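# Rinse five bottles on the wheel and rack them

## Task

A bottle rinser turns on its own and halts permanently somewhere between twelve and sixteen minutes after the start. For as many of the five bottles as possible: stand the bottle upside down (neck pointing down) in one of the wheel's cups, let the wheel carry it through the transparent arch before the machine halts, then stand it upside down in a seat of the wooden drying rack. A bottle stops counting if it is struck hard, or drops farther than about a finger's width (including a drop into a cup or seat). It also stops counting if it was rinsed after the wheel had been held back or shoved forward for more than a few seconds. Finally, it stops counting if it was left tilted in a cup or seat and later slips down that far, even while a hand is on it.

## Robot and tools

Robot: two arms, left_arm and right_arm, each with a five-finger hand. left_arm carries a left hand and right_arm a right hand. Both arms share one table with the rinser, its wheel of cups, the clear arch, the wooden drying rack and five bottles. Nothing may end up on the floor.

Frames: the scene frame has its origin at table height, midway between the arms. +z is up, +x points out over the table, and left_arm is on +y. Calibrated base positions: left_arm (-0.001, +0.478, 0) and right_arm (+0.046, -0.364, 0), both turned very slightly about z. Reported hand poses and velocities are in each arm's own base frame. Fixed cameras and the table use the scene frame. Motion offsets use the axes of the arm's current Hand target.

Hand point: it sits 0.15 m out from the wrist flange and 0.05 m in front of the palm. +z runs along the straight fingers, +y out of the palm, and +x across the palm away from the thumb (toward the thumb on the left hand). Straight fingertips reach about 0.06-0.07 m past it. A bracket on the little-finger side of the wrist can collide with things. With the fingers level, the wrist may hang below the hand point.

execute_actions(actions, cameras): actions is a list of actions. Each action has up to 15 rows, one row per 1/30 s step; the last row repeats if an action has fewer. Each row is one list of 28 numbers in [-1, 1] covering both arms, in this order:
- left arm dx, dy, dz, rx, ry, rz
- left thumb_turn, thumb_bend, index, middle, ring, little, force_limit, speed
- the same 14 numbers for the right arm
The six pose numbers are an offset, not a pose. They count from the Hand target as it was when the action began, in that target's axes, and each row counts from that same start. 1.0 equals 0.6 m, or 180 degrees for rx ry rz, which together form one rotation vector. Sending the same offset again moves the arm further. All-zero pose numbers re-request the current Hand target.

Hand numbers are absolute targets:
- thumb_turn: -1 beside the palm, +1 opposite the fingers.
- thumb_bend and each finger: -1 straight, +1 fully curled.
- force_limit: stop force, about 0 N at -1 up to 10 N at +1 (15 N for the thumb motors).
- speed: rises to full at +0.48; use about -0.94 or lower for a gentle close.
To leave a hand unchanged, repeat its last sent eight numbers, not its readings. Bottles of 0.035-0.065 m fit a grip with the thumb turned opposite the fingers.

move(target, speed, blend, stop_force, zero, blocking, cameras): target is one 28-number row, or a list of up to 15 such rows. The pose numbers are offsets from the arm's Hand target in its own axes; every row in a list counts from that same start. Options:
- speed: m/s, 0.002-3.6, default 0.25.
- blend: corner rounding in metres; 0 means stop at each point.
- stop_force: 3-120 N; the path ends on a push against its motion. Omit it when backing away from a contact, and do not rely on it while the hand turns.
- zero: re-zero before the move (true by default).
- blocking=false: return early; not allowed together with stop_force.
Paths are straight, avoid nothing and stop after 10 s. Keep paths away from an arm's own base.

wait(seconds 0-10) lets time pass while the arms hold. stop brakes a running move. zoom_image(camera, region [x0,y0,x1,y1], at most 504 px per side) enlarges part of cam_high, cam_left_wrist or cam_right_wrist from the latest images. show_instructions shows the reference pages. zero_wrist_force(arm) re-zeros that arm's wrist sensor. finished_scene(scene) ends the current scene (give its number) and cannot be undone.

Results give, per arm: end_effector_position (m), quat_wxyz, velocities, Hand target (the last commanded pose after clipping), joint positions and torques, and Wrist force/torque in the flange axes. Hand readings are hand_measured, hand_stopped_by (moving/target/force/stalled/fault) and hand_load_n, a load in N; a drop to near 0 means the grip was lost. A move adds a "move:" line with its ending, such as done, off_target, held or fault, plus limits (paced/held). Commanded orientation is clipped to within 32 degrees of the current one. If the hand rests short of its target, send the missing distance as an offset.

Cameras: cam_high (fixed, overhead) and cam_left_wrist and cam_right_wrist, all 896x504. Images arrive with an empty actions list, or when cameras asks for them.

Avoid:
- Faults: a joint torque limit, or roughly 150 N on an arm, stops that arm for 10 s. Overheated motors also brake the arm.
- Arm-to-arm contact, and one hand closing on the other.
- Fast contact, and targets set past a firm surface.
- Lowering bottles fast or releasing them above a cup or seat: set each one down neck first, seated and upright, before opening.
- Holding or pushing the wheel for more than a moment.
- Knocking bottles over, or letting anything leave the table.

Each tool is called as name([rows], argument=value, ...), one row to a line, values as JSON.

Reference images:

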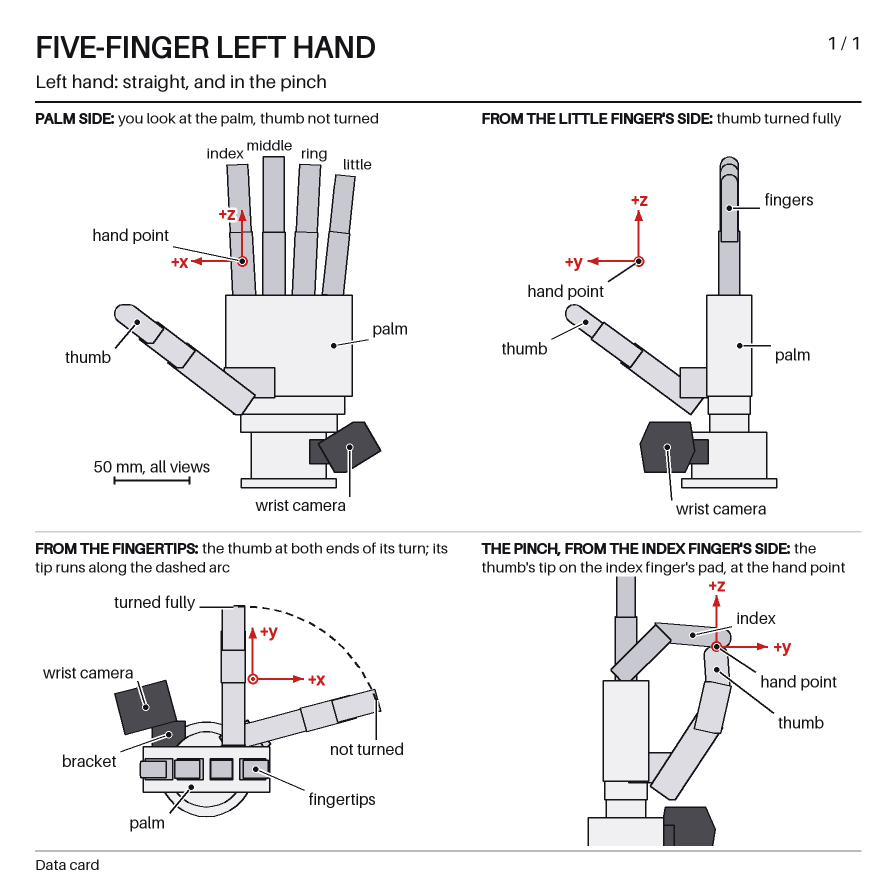

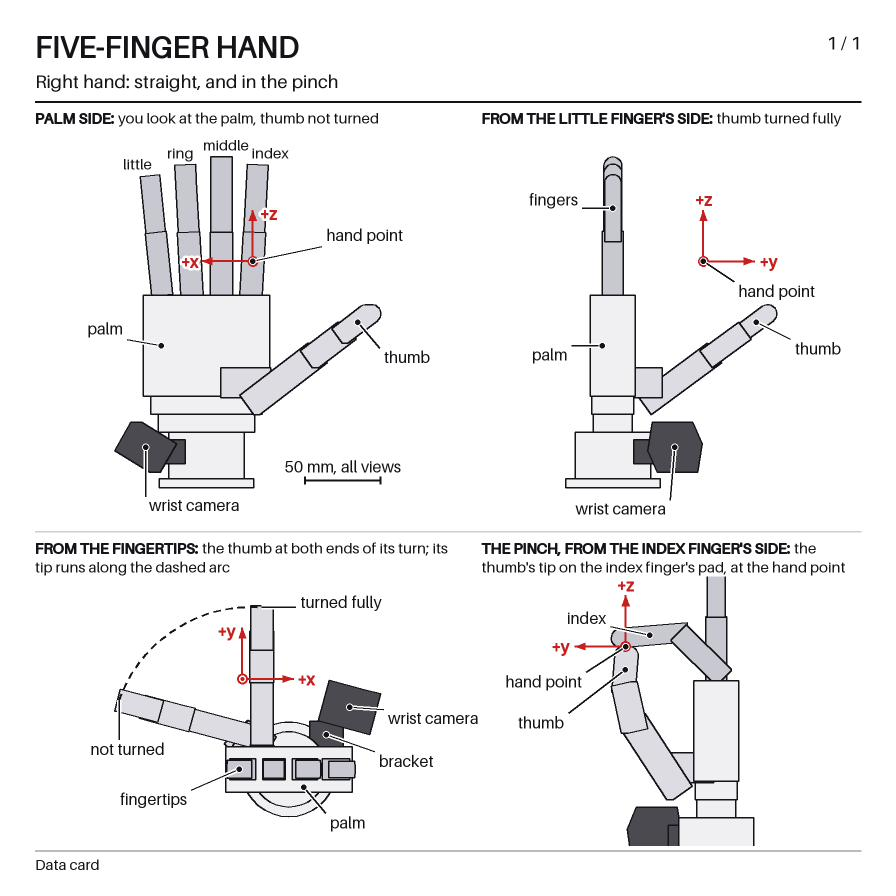

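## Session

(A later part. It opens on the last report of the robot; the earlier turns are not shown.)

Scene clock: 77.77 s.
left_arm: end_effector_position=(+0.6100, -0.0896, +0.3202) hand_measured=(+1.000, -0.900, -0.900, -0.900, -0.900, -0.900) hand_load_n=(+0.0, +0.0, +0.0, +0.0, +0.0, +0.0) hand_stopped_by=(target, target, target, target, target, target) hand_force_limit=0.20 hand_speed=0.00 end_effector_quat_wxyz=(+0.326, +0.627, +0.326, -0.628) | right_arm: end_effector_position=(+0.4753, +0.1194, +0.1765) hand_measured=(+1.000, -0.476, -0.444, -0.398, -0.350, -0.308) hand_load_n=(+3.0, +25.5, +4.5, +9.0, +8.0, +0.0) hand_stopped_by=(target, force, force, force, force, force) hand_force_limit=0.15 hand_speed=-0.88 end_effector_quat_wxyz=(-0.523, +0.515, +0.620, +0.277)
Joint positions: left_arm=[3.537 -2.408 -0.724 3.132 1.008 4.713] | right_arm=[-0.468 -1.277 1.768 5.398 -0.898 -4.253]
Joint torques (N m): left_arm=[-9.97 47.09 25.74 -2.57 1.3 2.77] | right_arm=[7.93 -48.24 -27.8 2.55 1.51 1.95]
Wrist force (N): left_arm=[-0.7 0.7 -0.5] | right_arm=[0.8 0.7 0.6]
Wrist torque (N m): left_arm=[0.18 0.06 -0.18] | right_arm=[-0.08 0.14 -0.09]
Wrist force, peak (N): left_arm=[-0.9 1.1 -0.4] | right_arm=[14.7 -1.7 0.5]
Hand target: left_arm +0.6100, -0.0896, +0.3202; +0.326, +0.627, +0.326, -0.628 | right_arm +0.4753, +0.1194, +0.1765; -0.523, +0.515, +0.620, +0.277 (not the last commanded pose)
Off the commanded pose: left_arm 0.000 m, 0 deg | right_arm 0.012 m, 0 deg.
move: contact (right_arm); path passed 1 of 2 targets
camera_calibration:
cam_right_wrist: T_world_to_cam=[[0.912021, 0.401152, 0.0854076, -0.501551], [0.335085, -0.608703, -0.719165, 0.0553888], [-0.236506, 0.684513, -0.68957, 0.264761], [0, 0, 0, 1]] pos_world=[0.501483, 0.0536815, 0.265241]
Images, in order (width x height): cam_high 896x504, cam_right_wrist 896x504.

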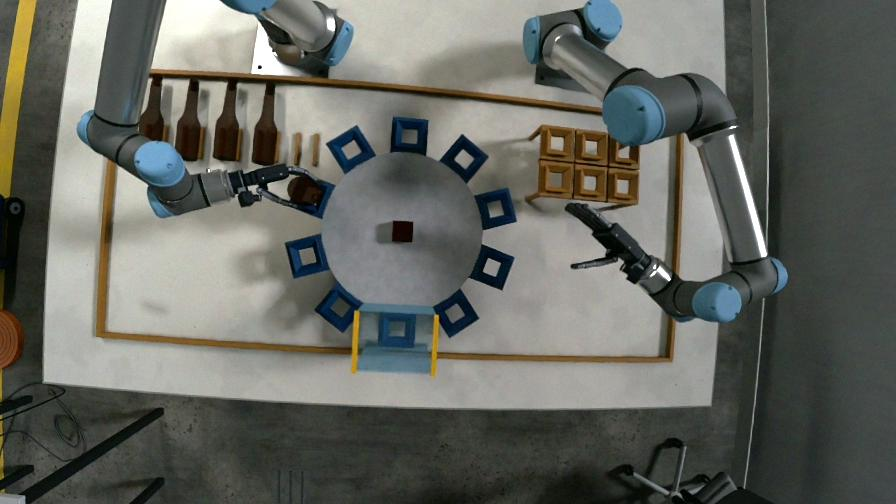

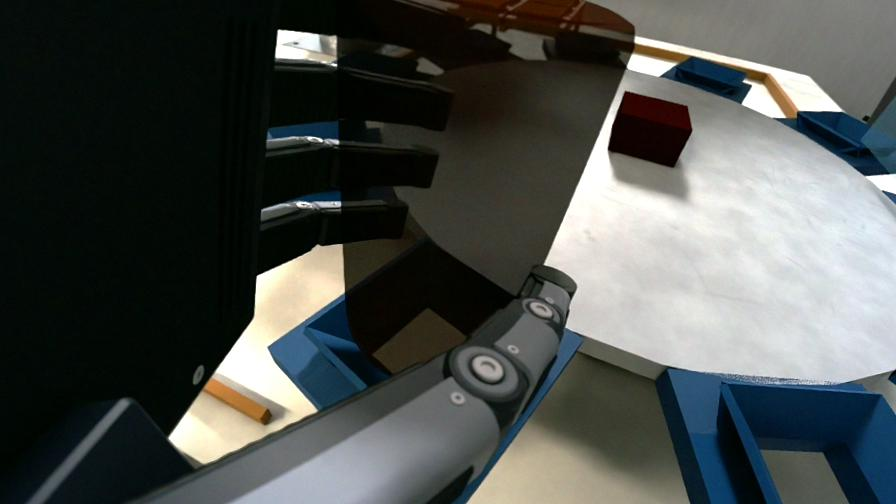

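move(target=[0,0,0,0,0,0,1,-0.9,-0.9,-0.9,-0.9,-0.9,0.2,0,-0.0113,0.0037,0.0079,0,0,0,1,0.45,0.35,0.35,0.3,0.25,0.15,-0.88], speed=0.03, stop_force=6)

move(target=[0,0,0,0,0,0,1,-0.9,-0.9,-0.9,-0.9,-0.9,0.2,0,0,0,0,0,0,0,1,-0.85,-0.85,-0.85,-0.85,-0.85,0.2,-0.5])

move(target=[0,0,0,0,0,0,1,-0.9,-0.9,-0.9,-0.9,-0.9,0.2,0,0.01,0,-0.18,0,0,0,1,-0.85,-0.85,-0.85,-0.85,-0.85,0.2,-0.5], speed=0.15, cameras=["cam_high","cam_right_wrist"])

Scene clock: 79.73 s.
left_arm: end_effector_position=(+0.6100, -0.0896, +0.3202) hand_measured=(+1.000, -0.900, -0.900, -0.900, -0.900, -0.900) hand_load_n=(+0.5, +0.0, +0.0, +0.0, +0.0, +0.0) hand_stopped_by=(target, target, target, target, target, target) hand_force_limit=0.20 hand_speed=0.00 end_effector_quat_wxyz=(+0.326, +0.627, +0.326, -0.628) | right_arm: end_effector_position=(+0.4753, +0.1197, +0.1759) hand_measured=(+1.000, -0.476, -0.444, -0.398, -0.350, -0.308) hand_load_n=(+0.0, +26.0, +3.5, +9.0, +9.5, +0.0) hand_stopped_by=(target, force, force, force, force, force) hand_force_limit=0.15 hand_speed=-0.88 end_effector_quat_wxyz=(-0.523, +0.515, +0.620, +0.277)
Joint positions: left_arm=[3.537 -2.408 -0.724 3.132 1.008 4.713] | right_arm=[-0.467 -1.276 1.77 5.396 -0.897 -4.253]
Joint torques (N m): left_arm=[-10.73 47.05 27.11 -2.65 1.3 2.95] | right_arm=[-13.69 -45.59 -25.39 1.51 -2.2 -1.78]
Wrist force (N): left_arm=[-0.8 1.0 -0.5] | right_arm=[6.1 0.1 1.0]
Wrist torque (N m): left_arm=[0.22 0.09 -0.20] | right_arm=[-0.14 0.20 -0.04]
Wrist force, peak (N): left_arm=[-1.1 0.9 -0.5] | right_arm=[14.9 -2.2 0.4]
Hand target: left_arm +0.6100, -0.0896, +0.3202; +0.326, +0.627, +0.326, -0.628 | right_arm +0.4753, +0.1197, +0.1759; -0.523, +0.515, +0.620, +0.277 (not the last commanded pose)
Off the commanded pose: left_arm 0.000 m, 0 deg | right_arm 0.008 m, 0 deg.
move: contact (right_arm)

Scene clock: 80.53 s.
left_arm: end_effector_position=(+0.6100, -0.0896, +0.3202) hand_measured=(+1.000, -0.900, -0.900, -0.900, -0.900, -0.900) hand_load_n=(+0.5, +0.0, +0.0, +0.0, -0.5, +0.0) hand_stopped_by=(target, target, target, target, target, target) hand_force_limit=0.20 hand_speed=0.00 end_effector_quat_wxyz=(+0.326, +0.627, +0.326, -0.628) | right_arm: end_effector_position=(+0.4753, +0.1197, +0.1759) hand_measured=(+1.000, -0.850, -0.850, -0.850, -0.850, -0.850) hand_load_n=(+0.0, +0.0, +0.0, +0.0, +0.0, +0.0) hand_stopped_by=(target, target, target, target, target, target) hand_force_limit=0.20 hand_speed=-0.50 end_effector_quat_wxyz=(-0.523, +0.515, +0.620, +0.277)
Joint positions: left_arm=[3.537 -2.408 -0.724 3.132 1.008 4.713] | right_arm=[-0.467 -1.276 1.77 5.396 -0.897 -4.253]
Joint torques (N m): left_arm=[-9.4 46.82 25.24 -2.74 1.32 2.76] | right_arm=[-6.3 -45.63 -22.25 1.5 2.08 -2.14]
Wrist force (N): left_arm=[-0.9 0.8 -0.4] | right_arm=[-0.9 -0.9 -0.1]
Wrist torque (N m): left_arm=[0.19 0.10 -0.20] | right_arm=[-0.19 0.13 -0.14]
Wrist force, peak (N): left_arm=[-1.0 0.9 -0.5] | right_arm=[6.9 -0.3 0.5]
Hand target: left_arm +0.6100, -0.0896, +0.3202; +0.326, +0.627, +0.326, -0.628 | right_arm +0.4753, +0.1197, +0.1759; -0.523, +0.515, +0.620, +0.277
Off the commanded pose: left_arm 0.000 m, 0 deg | right_arm 0.000 m, 0 deg.
move: done

Scene clock: 81.87 s.
left_arm: end_effector_position=(+0.6100, -0.0896, +0.3202) hand_measured=(+1.000, -0.900, -0.900, -0.900, -0.900, -0.900) hand_load_n=(+0.0, +0.0, +0.0, +0.0, +0.0, +0.0) hand_stopped_by=(target, target, target, target, target, target) hand_force_limit=0.20 hand_speed=0.00 end_effector_quat_wxyz=(+0.326, +0.627, +0.326, -0.628) | right_arm: end_effector_position=(+0.5150, +0.0266, +0.2138) hand_measured=(+1.000, -0.850, -0.850, -0.850, -0.850, -0.850) hand_load_n=(+0.0, +0.0, +0.0, +0.0, +0.0, +0.0) hand_stopped_by=(target, target, target, target, target, target) hand_force_limit=0.20 hand_speed=-0.50 end_effector_quat_wxyz=(-0.523, +0.515, +0.620, +0.277)
Joint positions: left_arm=[3.537 -2.408 -0.724 3.132 1.008 4.713] | right_arm=[-0.58 -1.165 1.504 5.58 -1.002 -4.304]
Joint torques (N m): left_arm=[-10.65 46.67 26.53 -2.46 1.12 2.64] | right_arm=[-12.08 -25.22 -27.38 2.79 -1.46 -2.59]
Wrist force (N): left_arm=[-0.8 0.8 -0.4] | right_arm=[-1.1 -0.4 -0.1]
Wrist torque (N m): left_arm=[0.19 0.08 -0.20] | right_arm=[-0.12 0.21 -0.05]
Wrist force, peak (N): left_arm=[-1.2 1.0 -0.4] | right_arm=[-1.4 -0.8 0.0]
Hand target: left_arm +0.6100, -0.0896, +0.3202; +0.326, +0.627, +0.326, -0.628 | right_arm +0.5150, +0.0265, +0.2139; -0.523, +0.515, +0.620, +0.277
Off the commanded pose: left_arm 0.000 m, 0 deg | right_arm 0.000 m, 0 deg.
move: done
camera_calibration:
cam_right_wrist: T_world_to_cam=[[0.911997, 0.401164, 0.0856084, -0.503681], [0.335295, -0.608824, -0.718965, 0.0123493], [-0.236303, 0.684398, -0.689754, 0.363379], [0, 0, 0, 1]] pos_world=[0.541083, -0.0391182, 0.30264]
Images, in order (width x height): cam_high 896x504, cam_right_wrist 896x504.

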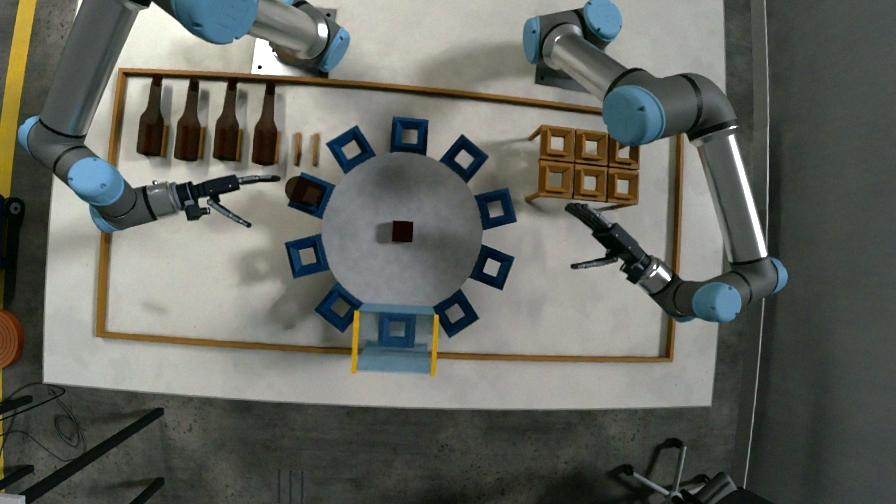

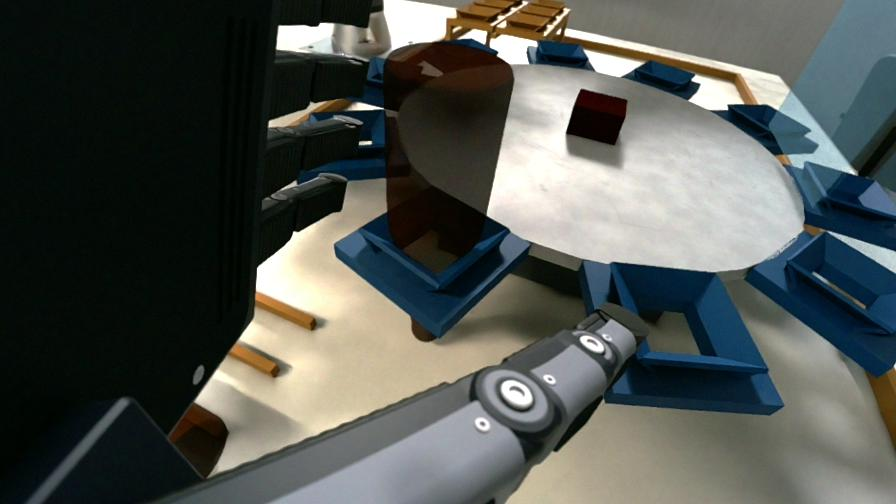

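move([
  [0,0,0,0,0,0,1,-0.9,-0.9,-0.9,-0.9,-0.9,0.2,0,0.0118,-0.0415,-0.1032,0,0,0,1,-0.7,-0.7,-0.7,-0.7,-0.7,0.2,-0.3],
  [0,0,0,0,0,0,1,-0.9,-0.9,-0.9,-0.9,-0.9,0.2,0,-0.0945,-0.3618,0.0188,-0.1964,-0.0235,0.4796,1,-0.7,-0.7,-0.7,-0.7,-0.7,0.2,-0.3],
], speed=0.4, blend=[0.03,0], cameras=["cam_high","cam_right_wrist"])

zoom_image(camera="cam_right_wrist", region=[480, 50, 760, 300])

Scene clock: 86.97 s.
left_arm: end_effector_position=(+0.6100, -0.0896, +0.3202) hand_measured=(+1.000, -0.900, -0.900, -0.900, -0.900, -0.900) hand_load_n=(+0.0, +0.0, +0.0, +0.0, +0.0, +0.0) hand_stopped_by=(target, target, target, target, target, target) hand_force_limit=0.20 hand_speed=0.00 end_effector_quat_wxyz=(+0.326, +0.627, +0.326, -0.628) | right_arm: end_effector_position=(+0.3050, -0.0520, +0.1999) hand_measured=(+1.000, -0.700, -0.700, -0.700, -0.700, -0.700) hand_load_n=(+0.0, +0.0, +0.0, +0.0, +0.0, +0.0) hand_stopped_by=(target, target, target, target, target, target) hand_force_limit=0.20 hand_speed=-0.30 end_effector_quat_wxyz=(-0.383, +0.924, +0.020, -0.008)
Joint positions: left_arm=[3.537 -2.408 -0.724 3.132 1.008 4.713] | right_arm=[-0.847 -1.794 2.043 5.124 -1.109 -2.622]
Joint torques (N m): left_arm=[-10.05 46.45 25.62 -2.55 1.08 2.91] | right_arm=[8.99 -29.15 -13.4 -3.24 -1.24 1.73]
Wrist force (N): left_arm=[-0.7 0.8 -0.2] | right_arm=[-0.9 0.6 0.0]
Wrist torque (N m): left_arm=[0.18 0.08 -0.20] | right_arm=[0.18 -0.13 -0.10]
Wrist force, peak (N): left_arm=[-1.1 0.9 -0.3] | right_arm=[-1.6 -0.5 -1.3]
Hand target: left_arm +0.6100, -0.0896, +0.3202; +0.326, +0.627, +0.326, -0.628 | right_arm +0.3050, -0.0520, +0.1999; -0.382, +0.924, +0.020, -0.008
Off the commanded pose: left_arm 0.000 m, 0 deg | right_arm 0.000 m, 0 deg.
move: done
camera_calibration:
cam_right_wrist: T_world_to_cam=[[0.320069, -0.665875, -0.673919, -0.00266612], [-0.83624, -0.532886, 0.129364, 0.216569], [-0.445262, 0.522153, -0.727392, 0.420772], [0, 0, 0, 1]] pos_world=[0.369311, -0.106076, 0.276253]
Images, in order (width x height): cam_high 896x504, cam_right_wrist 896x504.

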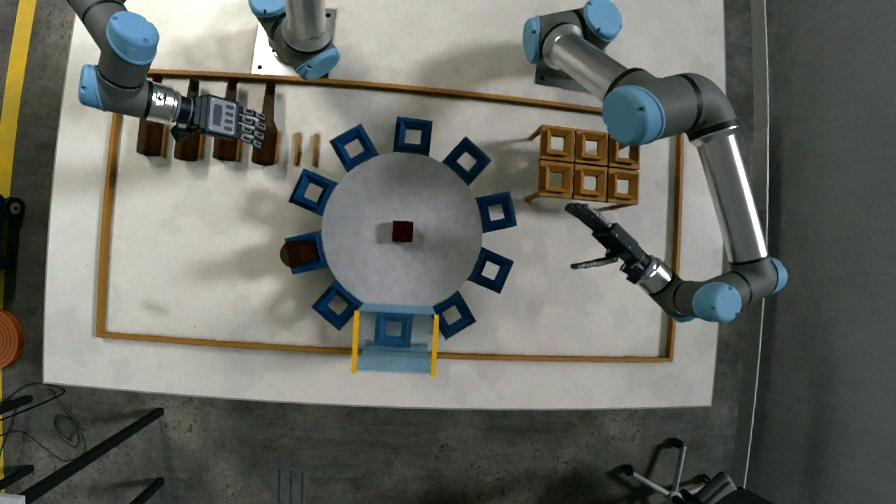

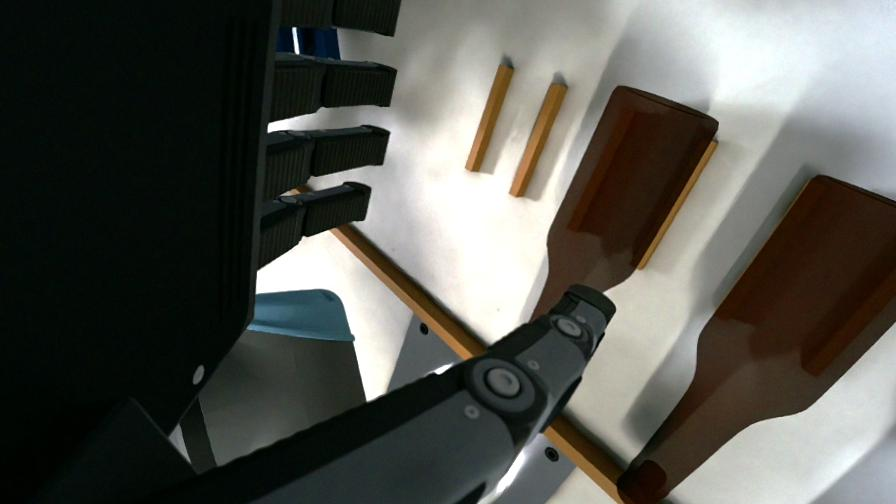

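Scaled by 1.800 from the camera's 896x504 image, which has a finer 1280x720 frame.

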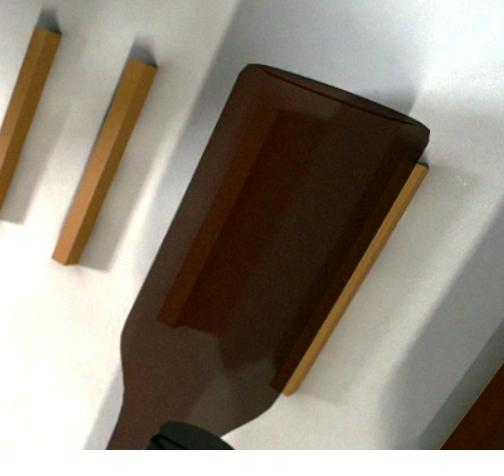

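move(target=[0,0,0,0,0,0,1,-0.9,-0.9,-0.9,-0.9,-0.9,0.2,0,0,0.1925,0.186,0,0.0061,0.0061,1,-0.7,-0.7,-0.7,-0.7,-0.7,0.2,-0.3], speed=0.13)

move(target=[0,0,0,0,0,0,1,-0.9,-0.9,-0.9,-0.9,-0.9,0.2,0,0,0,0,0,0,0,1,0.35,-0.45,-0.42,-0.4,-0.36,-0.1,-0.78], cameras=["cam_right_wrist"])

move(target=[0,0,0,0,0,0,1,-0.9,-0.9,-0.9,-0.9,-0.9,0.2,0,0,0,0,0,0,0,1,0.4,0.3,0.3,0.25,-0.3,0,-0.88], cameras=["cam_right_wrist"])

Scene clock: 89.83 s.
left_arm: end_effector_position=(+0.6100, -0.0896, +0.3202) hand_measured=(+1.000, -0.900, -0.900, -0.900, -0.900, -0.900) hand_load_n=(+0.0, +0.0, +0.5, +0.0, +0.0, +0.0) hand_stopped_by=(target, target, target, target, target, target) hand_force_limit=0.20 hand_speed=0.00 end_effector_quat_wxyz=(+0.326, +0.627, +0.326, -0.628) | right_arm: end_effector_position=(+0.3052, -0.0548, +0.0393) hand_measured=(+1.000, -0.700, -0.700, -0.700, -0.700, -0.700) hand_load_n=(+0.0, +0.0, +0.0, +0.0, +0.0, +0.0) hand_stopped_by=(target, target, target, target, target, target) hand_force_limit=0.20 hand_speed=-0.30 end_effector_quat_wxyz=(-0.383, +0.924, +0.008, -0.003)
Joint positions: left_arm=[3.537 -2.408 -0.724 3.132 1.008 4.713] | right_arm=[-0.861 -1.576 2.328 4.615 -1.101 -2.61]
Joint torques (N m): left_arm=[-8.95 46.96 26.33 -2.61 0.99 2.83] | right_arm=[9.69 -3.05 -7.88 -3.62 2.35 1.86]
Wrist force (N): left_arm=[-1.0 1.1 -0.4] | right_arm=[-1.1 0.7 0.1]
Wrist torque (N m): left_arm=[0.23 0.12 -0.22] | right_arm=[0.22 -0.07 -0.12]
Wrist force, peak (N): left_arm=[-1.1 1.0 -0.5] | right_arm=[-1.0 1.3 0.7]
Hand target: left_arm +0.6100, -0.0896, +0.3202; +0.326, +0.627, +0.326, -0.628 | right_arm +0.3053, -0.0548, +0.0393; -0.383, +0.924, +0.008, -0.003
Off the commanded pose: left_arm 0.000 m, 0 deg | right_arm 0.000 m, 0 deg.
move: done

Scene clock: 90.80 s.
left_arm: end_effector_position=(+0.6100, -0.0896, +0.3202) hand_measured=(+1.000, -0.900, -0.900, -0.900, -0.900, -0.900) hand_load_n=(+0.5, +0.0, -0.5, +0.0, +0.0, +0.0) hand_stopped_by=(target, target, target, target, target, target) hand_force_limit=0.20 hand_speed=0.00 end_effector_quat_wxyz=(+0.326, +0.627, +0.326, -0.628) | right_arm: end_effector_position=(+0.3052, -0.0548, +0.0393) hand_measured=(+1.000, -0.484, -0.450, -0.440, -0.400, -0.360) hand_load_n=(+1.0, +7.5, +3.5, +12.5, +0.0, +1.5) hand_stopped_by=(target, force, target, force, target, target) hand_force_limit=-0.10 hand_speed=-0.78 end_effector_quat_wxyz=(-0.383, +0.924, +0.008, -0.003)
Joint positions: left_arm=[3.537 -2.408 -0.724 3.132 1.008 4.713] | right_arm=[-0.86 -1.576 2.328 4.615 -1.101 -2.61]
Joint torques (N m): left_arm=[-9.38 46.48 26.46 -2.39 1.07 2.61] | right_arm=[-2.39 -3.86 -22.15 -3.49 -2.52 1.56]
Wrist force (N): left_arm=[-1.1 0.9 -0.5] | right_arm=[-1.1 -7.7 -0.8]
Wrist torque (N m): left_arm=[0.21 0.12 -0.21] | right_arm=[0.72 0.02 -0.33]
Wrist force, peak (N): left_arm=[-1.1 0.9 -0.5] | right_arm=[-1.0 -10.7 -0.6]
Hand target: left_arm +0.6100, -0.0896, +0.3202; +0.326, +0.627, +0.326, -0.628 | right_arm +0.3053, -0.0548, +0.0393; -0.383, +0.924, +0.008, -0.003
Off the commanded pose: left_arm 0.000 m, 0 deg | right_arm 0.000 m, 0 deg.
move: done
camera_calibration:
cam_right_wrist: T_world_to_cam=[[0.301737, -0.674334, -0.673965, -0.107665], [-0.850365, -0.509994, 0.129561, 0.241609], [-0.431086, 0.534022, -0.727314, 0.30182], [0, 0, 0, 1]] pos_world=[0.368053, -0.110561, 0.115653]
Images, in order (width x height): cam_right_wrist 896x504.

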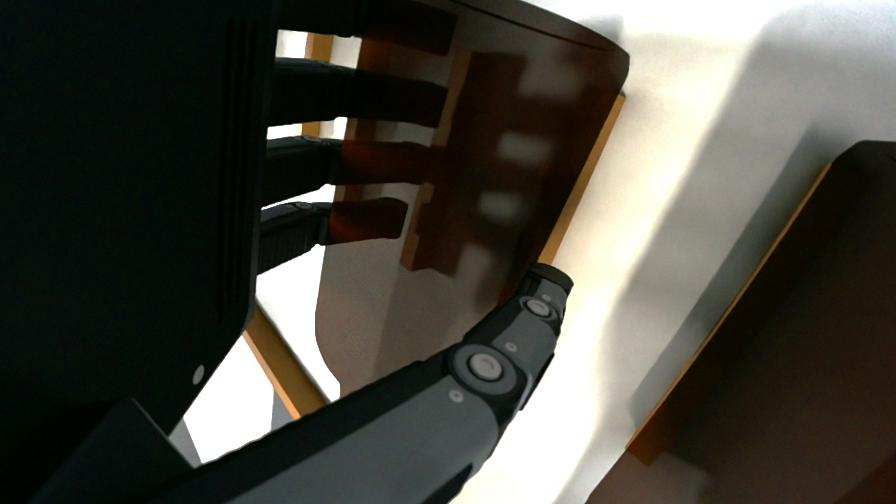

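Scene clock: 91.30 s.
left_arm: end_effector_position=(+0.6100, -0.0896, +0.3202) hand_measured=(+1.000, -0.900, -0.900, -0.900, -0.900, -0.900) hand_load_n=(+0.5, +0.0, +0.0, +0.0, +0.0, +0.0) hand_stopped_by=(target, target, target, target, target, target) hand_force_limit=0.20 hand_speed=0.00 end_effector_quat_wxyz=(+0.326, +0.627, +0.326, -0.628) | right_arm: end_effector_position=(+0.3053, -0.0548, +0.0393) hand_measured=(+1.000, -0.484, -0.442, -0.440, -0.370, -0.340) hand_load_n=(+5.0, +12.5, +5.0, +11.5, +10.5, +2.5) hand_stopped_by=(target, force, force, force, force, force) hand_force_limit=0.00 hand_speed=-0.88 end_effector_quat_wxyz=(-0.383, +0.924, +0.008, -0.003)
Joint positions: left_arm=[3.537 -2.408 -0.724 3.132 1.008 4.713] | right_arm=[-0.86 -1.576 2.328 4.615 -1.101 -2.61]
Joint torques (N m): left_arm=[-9.55 46.52 26.25 -2.55 1.08 2.91] | right_arm=[-8.95 -4.5 -25.62 -4.05 -2.42 1.23]
Wrist force (N): left_arm=[-0.9 1.0 -0.3] | right_arm=[-0.8 -16.1 -3.1]
Wrist torque (N m): left_arm=[0.21 0.09 -0.20] | right_arm=[0.78 -0.01 -0.48]
Wrist force, peak (N): left_arm=[-0.8 1.1 -0.3] | right_arm=[-0.4 -16.3 -3.1]
Hand target: left_arm +0.6100, -0.0896, +0.3202; +0.326, +0.627, +0.326, -0.628 | right_arm +0.3053, -0.0548, +0.0393; -0.383, +0.924, +0.008, -0.003
Off the commanded pose: left_arm 0.000 m, 0 deg | right_arm 0.000 m, 0 deg.
move: done
camera_calibration:
cam_right_wrist: T_world_to_cam=[[0.301767, -0.67437, -0.673915, -0.107685], [-0.85037, -0.509987, 0.129551, 0.241613], [-0.431054, 0.533983, -0.727361, 0.30181], [0, 0, 0, 1]] pos_world=[0.368053, -0.110561, 0.115653]
Images, in order (width x height): cam_right_wrist 896x504.

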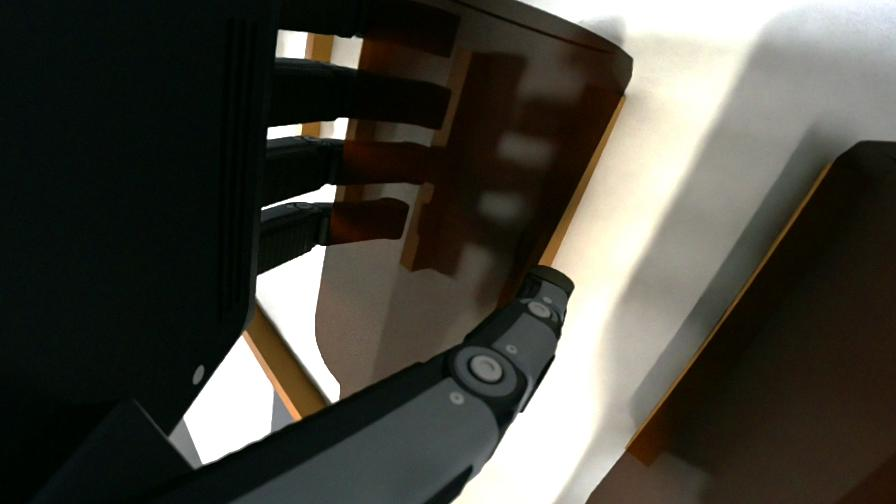

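move(target=[0,0,0,0,0,0,1,-0.9,-0.9,-0.9,-0.9,-0.9,0.2,0,0,-0.0118,-0.0118,0,0,0,1,0.4,0.3,0.3,0.25,-0.3,0,-0.88], speed=0.04)

move(target=[0,0,0,0,0,0,1,-0.9,-0.9,-0.9,-0.9,-0.9,0.2,0,0,0,0,0,0,0,1,0.45,0.35,0.35,0.3,0.25,0.15,-0.88], cameras=["cam_right_wrist"])

Scene clock: 92.50 s.
left_arm: end_effector_position=(+0.6100, -0.0896, +0.3202) hand_measured=(+1.000, -0.900, -0.900, -0.900, -0.900, -0.900) hand_load_n=(+0.5, +0.0, +0.0, +0.0, +0.0, +0.0) hand_stopped_by=(target, target, target, target, target, target) hand_force_limit=0.20 hand_speed=0.00 end_effector_quat_wxyz=(+0.326, +0.627, +0.326, -0.628) | right_arm: end_effector_position=(+0.3052, -0.0548, +0.0492) hand_measured=(+1.000, -0.484, -0.442, -0.440, -0.370, -0.340) hand_load_n=(+5.0, +14.5, +2.5, +0.0, +8.0, +1.0) hand_stopped_by=(target, force, force, force, force, force) hand_force_limit=0.00 hand_speed=-0.88 end_effector_quat_wxyz=(-0.383, +0.924, +0.008, -0.003)
Joint positions: left_arm=[3.537 -2.408 -0.724 3.132 1.008 4.713] | right_arm=[-0.86 -1.597 2.315 4.65 -1.101 -2.61]
Joint torques (N m): left_arm=[-9.89 47.23 26.99 -2.46 0.88 2.91] | right_arm=[-10.64 -33.44 -25.24 1.5 2.76 0.44]
Wrist force (N): left_arm=[-0.6 0.7 -0.4] | right_arm=[-1.3 2.0 2.0]
Wrist torque (N m): left_arm=[0.17 0.06 -0.18] | right_arm=[0.17 -0.06 -0.15]
Wrist force, peak (N): left_arm=[-1.1 0.9 -0.4] | right_arm=[-0.9 -16.0 -2.8]
Hand target: left_arm +0.6100, -0.0896, +0.3202; +0.326, +0.627, +0.326, -0.628 | right_arm +0.3053, -0.0548, +0.0493; -0.383, +0.924, +0.008, -0.003
Off the commanded pose: left_arm 0.000 m, 0 deg | right_arm 0.000 m, 0 deg.
move: done

Scene clock: 93.00 s.
left_arm: end_effector_position=(+0.6100, -0.0896, +0.3202) hand_measured=(+1.000, -0.900, -0.900, -0.900, -0.900, -0.900) hand_load_n=(+0.0, +0.5, +0.0, +0.0, +0.0, +0.0) hand_stopped_by=(target, target, target, target, target, target) hand_force_limit=0.20 hand_speed=0.00 end_effector_quat_wxyz=(+0.326, +0.627, +0.326, -0.628) | right_arm: end_effector_position=(+0.3052, -0.0548, +0.0493) hand_measured=(+1.000, -0.486, -0.422, -0.386, -0.368, -0.320) hand_load_n=(+5.5, +22.5, +5.5, +7.0, +0.0, +5.5) hand_stopped_by=(target, force, force, force, force, force) hand_force_limit=0.15 hand_speed=-0.88 end_effector_quat_wxyz=(-0.383, +0.924, +0.008, -0.003)
Joint positions: left_arm=[3.537 -2.408 -0.724 3.132 1.008 4.713] | right_arm=[-0.861 -1.597 2.315 4.65 -1.101 -2.61]
Joint torques (N m): left_arm=[-9.96 45.98 26.27 -2.52 0.92 2.7] | right_arm=[-12.31 -33.36 -26.28 1.54 2.32 -2.09]
Wrist force (N): left_arm=[-0.7 0.8 -0.4] | right_arm=[-1.3 1.7 2.2]
Wrist torque (N m): left_arm=[0.19 0.07 -0.19] | right_arm=[0.10 -0.07 -0.16]
Wrist force, peak (N): left_arm=[-0.9 0.8 -0.5] | right_arm=[-1.6 1.7 2.3]
Hand target: left_arm +0.6100, -0.0896, +0.3202; +0.326, +0.627, +0.326, -0.628 | right_arm +0.3053, -0.0548, +0.0493; -0.383, +0.924, +0.008, -0.003
Off the commanded pose: left_arm 0.000 m, 0 deg | right_arm 0.000 m, 0 deg.
move: done
camera_calibration:
cam_right_wrist: T_world_to_cam=[[0.30171, -0.674405, -0.673906, -0.10093], [-0.850391, -0.509942, 0.129597, 0.240324], [-0.431054, 0.533983, -0.727362, 0.309083], [0, 0, 0, 1]] pos_world=[0.368053, -0.110562, 0.125652]
Images, in order (width x height): cam_right_wrist 896x504.

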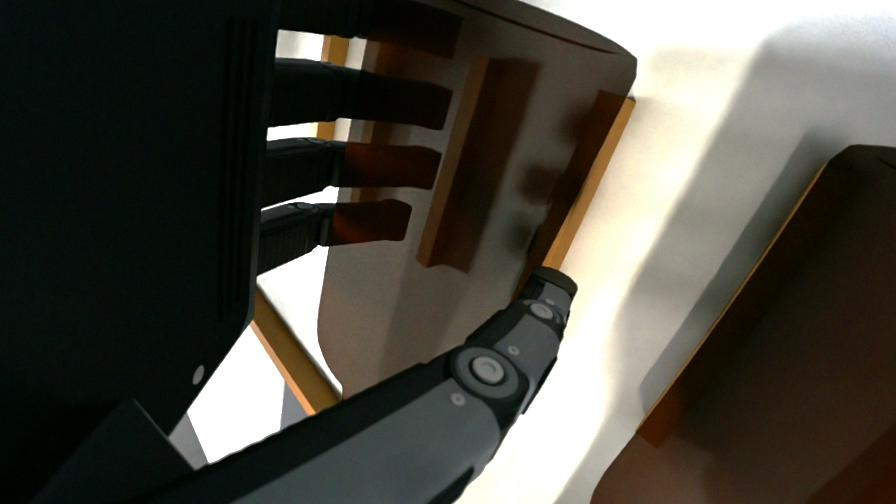

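move([
  [0,0,0,0,0,0,1,-0.9,-0.9,-0.9,-0.9,-0.9,0.2,0,0,-0.177,-0.177,0,0,0,1,0.45,0.35,0.35,0.3,0.25,0.15,-0.88],
  [0,0,0,0,0,0,1,-0.9,-0.9,-0.9,-0.9,-0.9,0.2,0,0.2915,-0.5692,-0.1637,0.2015,0.0172,-0.4834,1,0.45,0.35,0.35,0.3,0.25,0.15,-0.88],
], speed=[0.2,0.25], blend=[0.02,0], cameras=["cam_high","cam_right_wrist"])

zoom_image(camera="cam_high", region=[230, 130, 350, 230])

zoom_image(camera="cam_right_wrist", region=[250, 0, 750, 450])

Scene clock: 98.57 s.
left_arm: end_effector_position=(+0.6100, -0.0896, +0.3202) hand_measured=(+1.000, -0.900, -0.900, -0.900, -0.900, -0.900) hand_load_n=(+0.5, +0.0, +0.0, +0.0, +0.0, +0.0) hand_stopped_by=(target, target, target, target, target, target) hand_force_limit=0.20 hand_speed=0.00 end_effector_quat_wxyz=(+0.326, +0.627, +0.326, -0.628) | right_arm: end_effector_position=(+0.4771, +0.1201, +0.3603) hand_measured=(+1.000, -0.486, -0.422, -0.386, -0.368, -0.320) hand_load_n=(+6.0, +22.0, +5.5, +7.5, +0.0, +5.0) hand_stopped_by=(target, force, force, force, force, force) hand_force_limit=0.15 hand_speed=-0.88 end_effector_quat_wxyz=(-0.523, +0.515, +0.620, +0.277)
Joint positions: left_arm=[3.537 -2.408 -0.724 3.132 1.008 4.713] | right_arm=[-0.465 -1.386 1.417 5.857 -0.894 -4.251]
Joint torques (N m): left_arm=[-10.25 46.62 26.41 -2.55 0.69 2.77] | right_arm=[9.2 -15.08 -29.63 2.69 -1.09 -2.26]
Wrist force (N): left_arm=[-0.8 0.9 -0.4] | right_arm=[-3.3 -0.4 0.8]
Wrist torque (N m): left_arm=[0.19 0.08 -0.20] | right_arm=[-0.17 0.22 -0.06]
Wrist force, peak (N): left_arm=[-1.0 1.1 -0.3] | right_arm=[-1.4 2.9 3.0]
Hand target: left_arm +0.6100, -0.0896, +0.3202; +0.326, +0.627, +0.326, -0.628 | right_arm +0.4771, +0.1201, +0.3604; -0.523, +0.515, +0.620, +0.277
Off the commanded pose: left_arm 0.000 m, 0 deg | right_arm 0.000 m, 0 deg.
move: done
camera_calibration:
cam_right_wrist: T_world_to_cam=[[0.912431, 0.40019, 0.0855438, -0.519268], [0.334606, -0.60922, -0.71895, 0.187609], [-0.235602, 0.684616, -0.689777, 0.391196], [0, 0, 0, 1]] pos_world=[0.503188, 0.0542815, 0.44914]
Images, in order (width x height): cam_high 896x504, cam_right_wrist 896x504.

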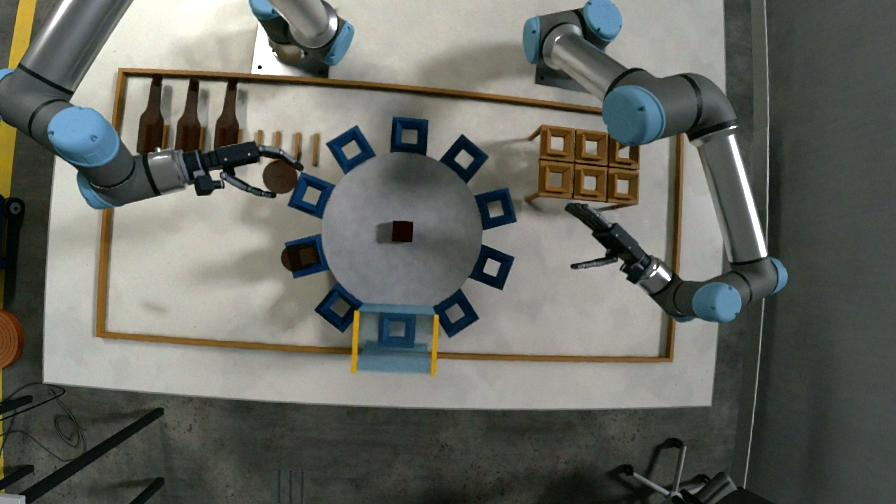

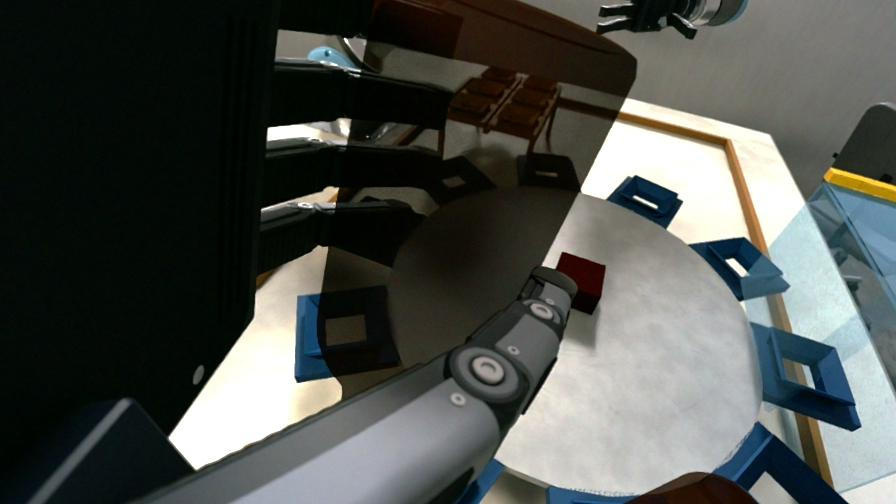

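Scaled by 4.200 from the camera's 896x504 image, which has a finer 1280x720 frame.

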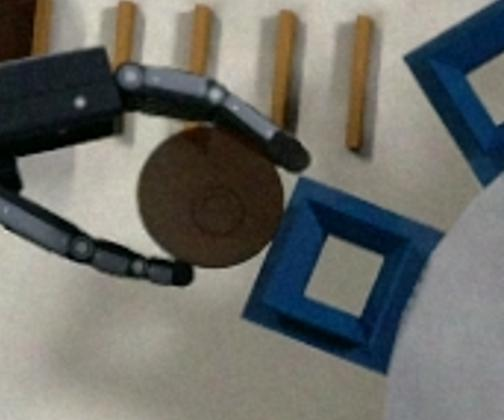

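Scaled by 1.008 from the camera's 896x504 image, which has a finer 1280x720 frame.

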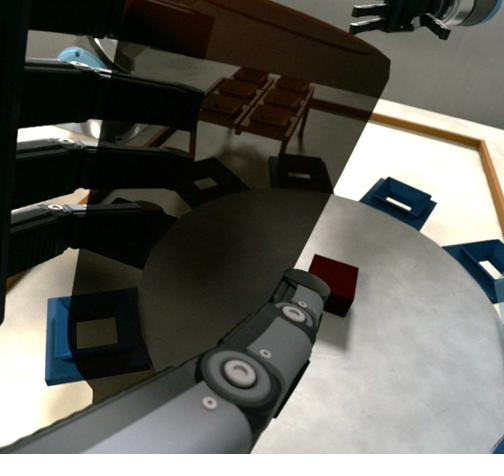

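move(target=[0,0,0,0,0,0,1,-0.9,-0.9,-0.9,-0.9,-0.9,0.2,0,0.004,0.0093,0.0063,-0.0029,0.0635,-0.0505,1,0.45,0.35,0.35,0.3,0.25,0.15,-0.88], speed=0.25, cameras=["cam_high","cam_right_wrist"])

zoom_image(camera="cam_high", region=[230, 130, 350, 230])

Scene clock: 101.07 s.
left_arm: end_effector_position=(+0.6100, -0.0896, +0.3202) hand_measured=(+1.000, -0.900, -0.900, -0.900, -0.900, -0.900) hand_load_n=(+0.0, +0.0, +0.0, +0.0, +0.0, +0.0) hand_stopped_by=(target, target, target, target, target, target) hand_force_limit=0.20 hand_speed=0.00 end_effector_quat_wxyz=(+0.326, +0.627, +0.326, -0.628) | right_arm: end_effector_position=(+0.4811, +0.1260, +0.3604) hand_measured=(+1.000, -0.486, -0.422, -0.386, -0.368, -0.320) hand_load_n=(+6.0, +22.0, +5.5, +7.5, +0.0, +4.5) hand_stopped_by=(target, force, force, force, force, force) hand_force_limit=0.15 hand_speed=-0.88 end_effector_quat_wxyz=(+0.556, -0.437, -0.603, -0.370)
Joint positions: left_arm=[3.537 -2.408 -0.724 3.132 1.008 4.713] | right_arm=[-0.495 -1.318 1.458 5.999 -0.856 -4.578]
Joint torques (N m): left_arm=[-9.7 47.24 26.56 -2.44 0.64 2.96] | right_arm=[-11.53 -19.29 -12.53 3.57 -1.23 -2.65]
Wrist force (N): left_arm=[-0.9 1.0 -0.4] | right_arm=[-3.9 -0.6 -0.1]
Wrist torque (N m): left_arm=[0.22 0.09 -0.20] | right_arm=[-0.16 0.34 -0.13]
Wrist force, peak (N): left_arm=[-1.0 0.9 -0.6] | right_arm=[-4.0 -0.8 0.4]
Hand target: left_arm +0.6100, -0.0896, +0.3202; +0.326, +0.627, +0.326, -0.628 | right_arm +0.4811, +0.1260, +0.3604; +0.556, -0.437, -0.603, -0.370
Off the commanded pose: left_arm 0.000 m, 0 deg | right_arm 0.000 m, 0 deg.
move: done
camera_calibration:
cam_right_wrist: T_world_to_cam=[[0.898745, 0.359491, 0.251043, -0.573234], [0.396642, -0.422518, -0.814956, 0.171119], [-0.186899, 0.832013, -0.522325, 0.2857], [0, 0, 0, 1]] pos_world=[0.500716, 0.040667, 0.432589]
Images, in order (width x height): cam_high 896x504, cam_right_wrist 896x504.

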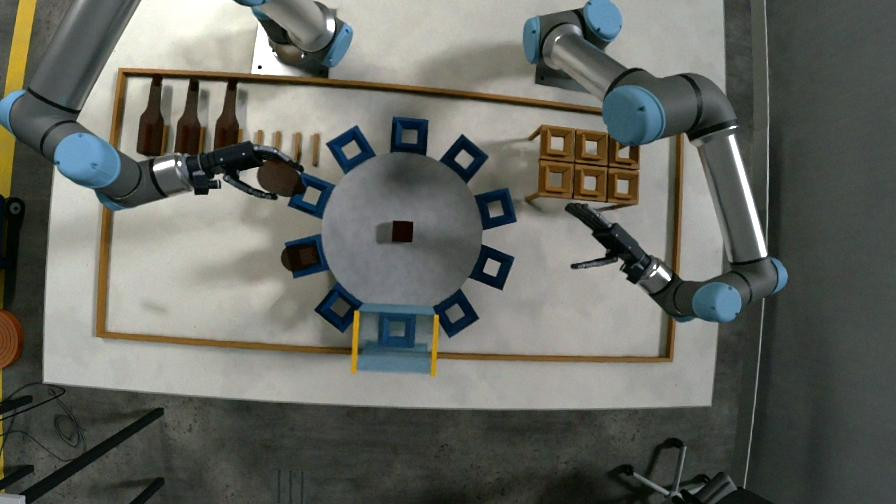

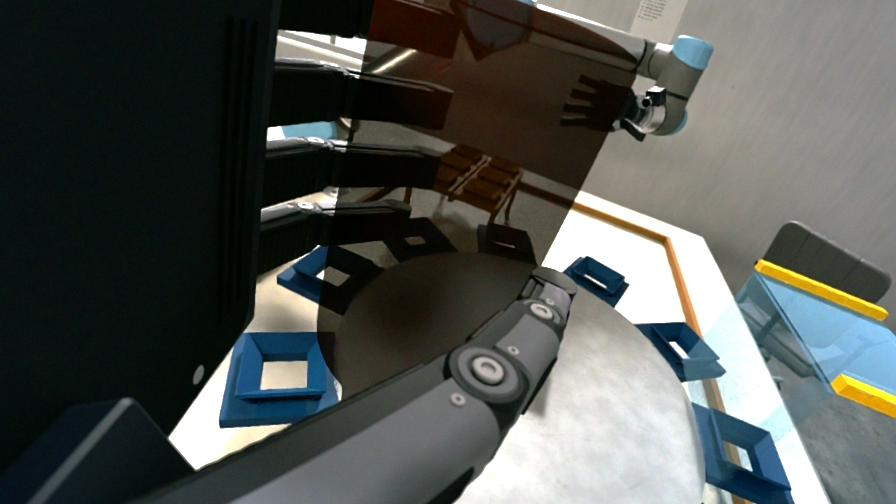

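Scaled by 4.200 from the camera's 896x504 image, which has a finer 1280x720 frame.

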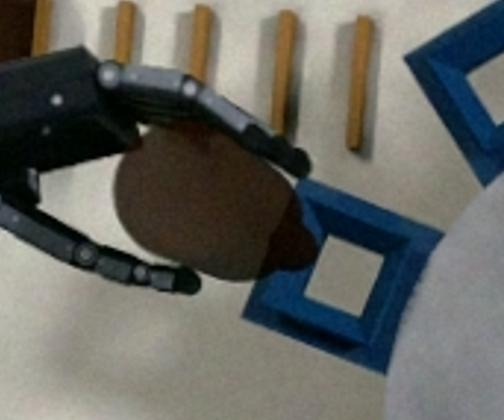

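move([
  [0,0,0,0,0,0,1,-0.9,-0.9,-0.9,-0.9,-0.9,0.2,0,-0.2318,0.0057,0.0278,0,0,0,1,0.45,0.35,0.35,0.3,0.25,0.15,-0.88],
  [0,0,0,0,0,0,1,-0.9,-0.9,-0.9,-0.9,-0.9,0.2,0,-0.3312,0.0097,0.0387,0,0,0,1,0.45,0.35,0.35,0.3,0.25,0.15,-0.88],
], speed=[0.18,0.06], stop_force=6, cameras=["cam_high","cam_right_wrist"])

zoom_image(camera="cam_high", region=[250, 150, 350, 225])

Scene clock: 104.80 s.
left_arm: end_effector_position=(+0.6100, -0.0896, +0.3202) hand_measured=(+1.000, -0.900, -0.900, -0.900, -0.900, -0.900) hand_load_n=(+0.0, +0.0, +0.0, +0.0, +0.0, +0.0) hand_stopped_by=(target, target, target, target, target, target) hand_force_limit=0.20 hand_speed=0.00 end_effector_quat_wxyz=(+0.326, +0.627, +0.326, -0.628) | right_arm: end_effector_position=(+0.4785, +0.1268, +0.1714) hand_measured=(+1.000, -0.486, -0.422, -0.386, -0.368, -0.320) hand_load_n=(+1.0, +20.5, +7.0, +8.0, +0.0, +0.5) hand_stopped_by=(target, force, force, force, force, force) hand_force_limit=0.15 hand_speed=-0.88 end_effector_quat_wxyz=(+0.556, -0.437, -0.603, -0.370)
Joint positions: left_arm=[3.537 -2.408 -0.724 3.132 1.008 4.713] | right_arm=[-0.496 -1.162 1.765 5.537 -0.857 -4.579]
Joint torques (N m): left_arm=[-10.34 47.31 26.07 -2.3 0.6 2.65] | right_arm=[0.46 -52.02 -24.85 3.63 0.72 1]
Wrist force (N): left_arm=[-0.9 1.0 -0.2] | right_arm=[-2.7 -0.3 0.4]
Wrist torque (N m): left_arm=[0.20 0.11 -0.21] | right_arm=[-0.18 0.11 -0.22]
Wrist force, peak (N): left_arm=[-1.2 0.9 -0.3] | right_arm=[9.1 -6.7 -3.7]
Hand target: left_arm +0.6100, -0.0896, +0.3202; +0.326, +0.627, +0.326, -0.628 | right_arm +0.4785, +0.1268, +0.1714; +0.556, -0.437, -0.603, -0.370 (not the last commanded pose)
Off the commanded pose: left_arm 0.000 m, 0 deg | right_arm 0.011 m, 0 deg.
move: contact (right_arm); path passed 1 of 2 targets
camera_calibration:
cam_right_wrist: T_world_to_cam=[[0.898717, 0.359509, 0.251121, -0.523743], [0.396655, -0.422216, -0.815106, 0.0184798], [-0.187011, 0.832158, -0.522054, 0.185814], [0, 0, 0, 1]] pos_world=[0.498116, 0.0414662, 0.243591]
Images, in order (width x height): cam_high 896x504, cam_right_wrist 896x504.

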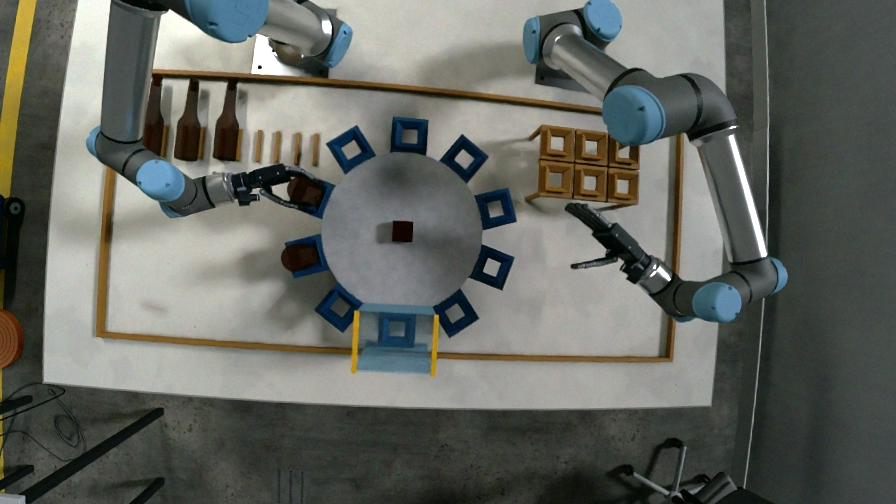

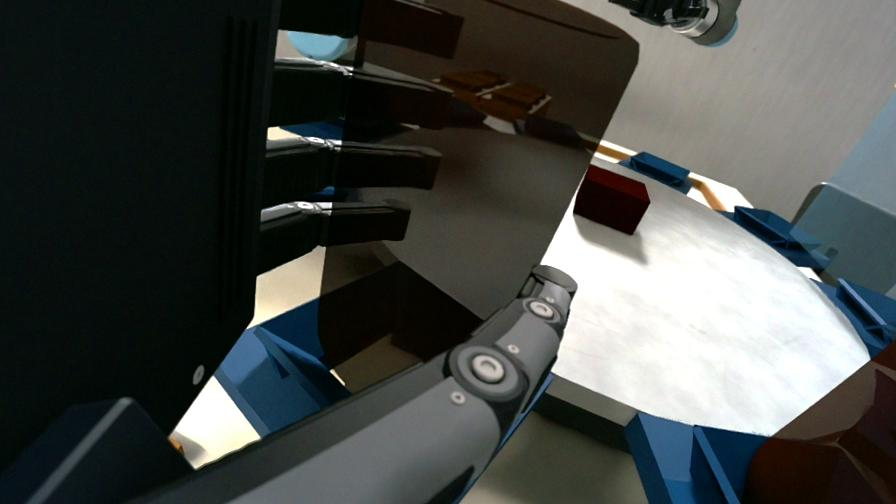

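Scaled by 5.040 from the camera's 896x504 image, which has a finer 1280x720 frame.

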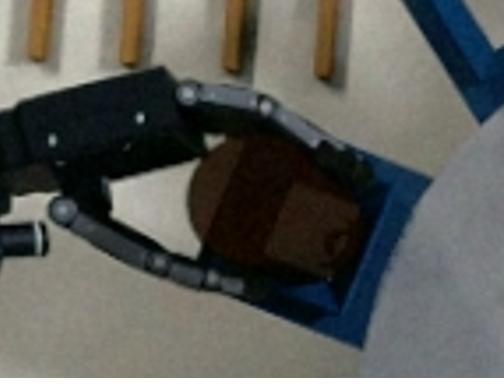

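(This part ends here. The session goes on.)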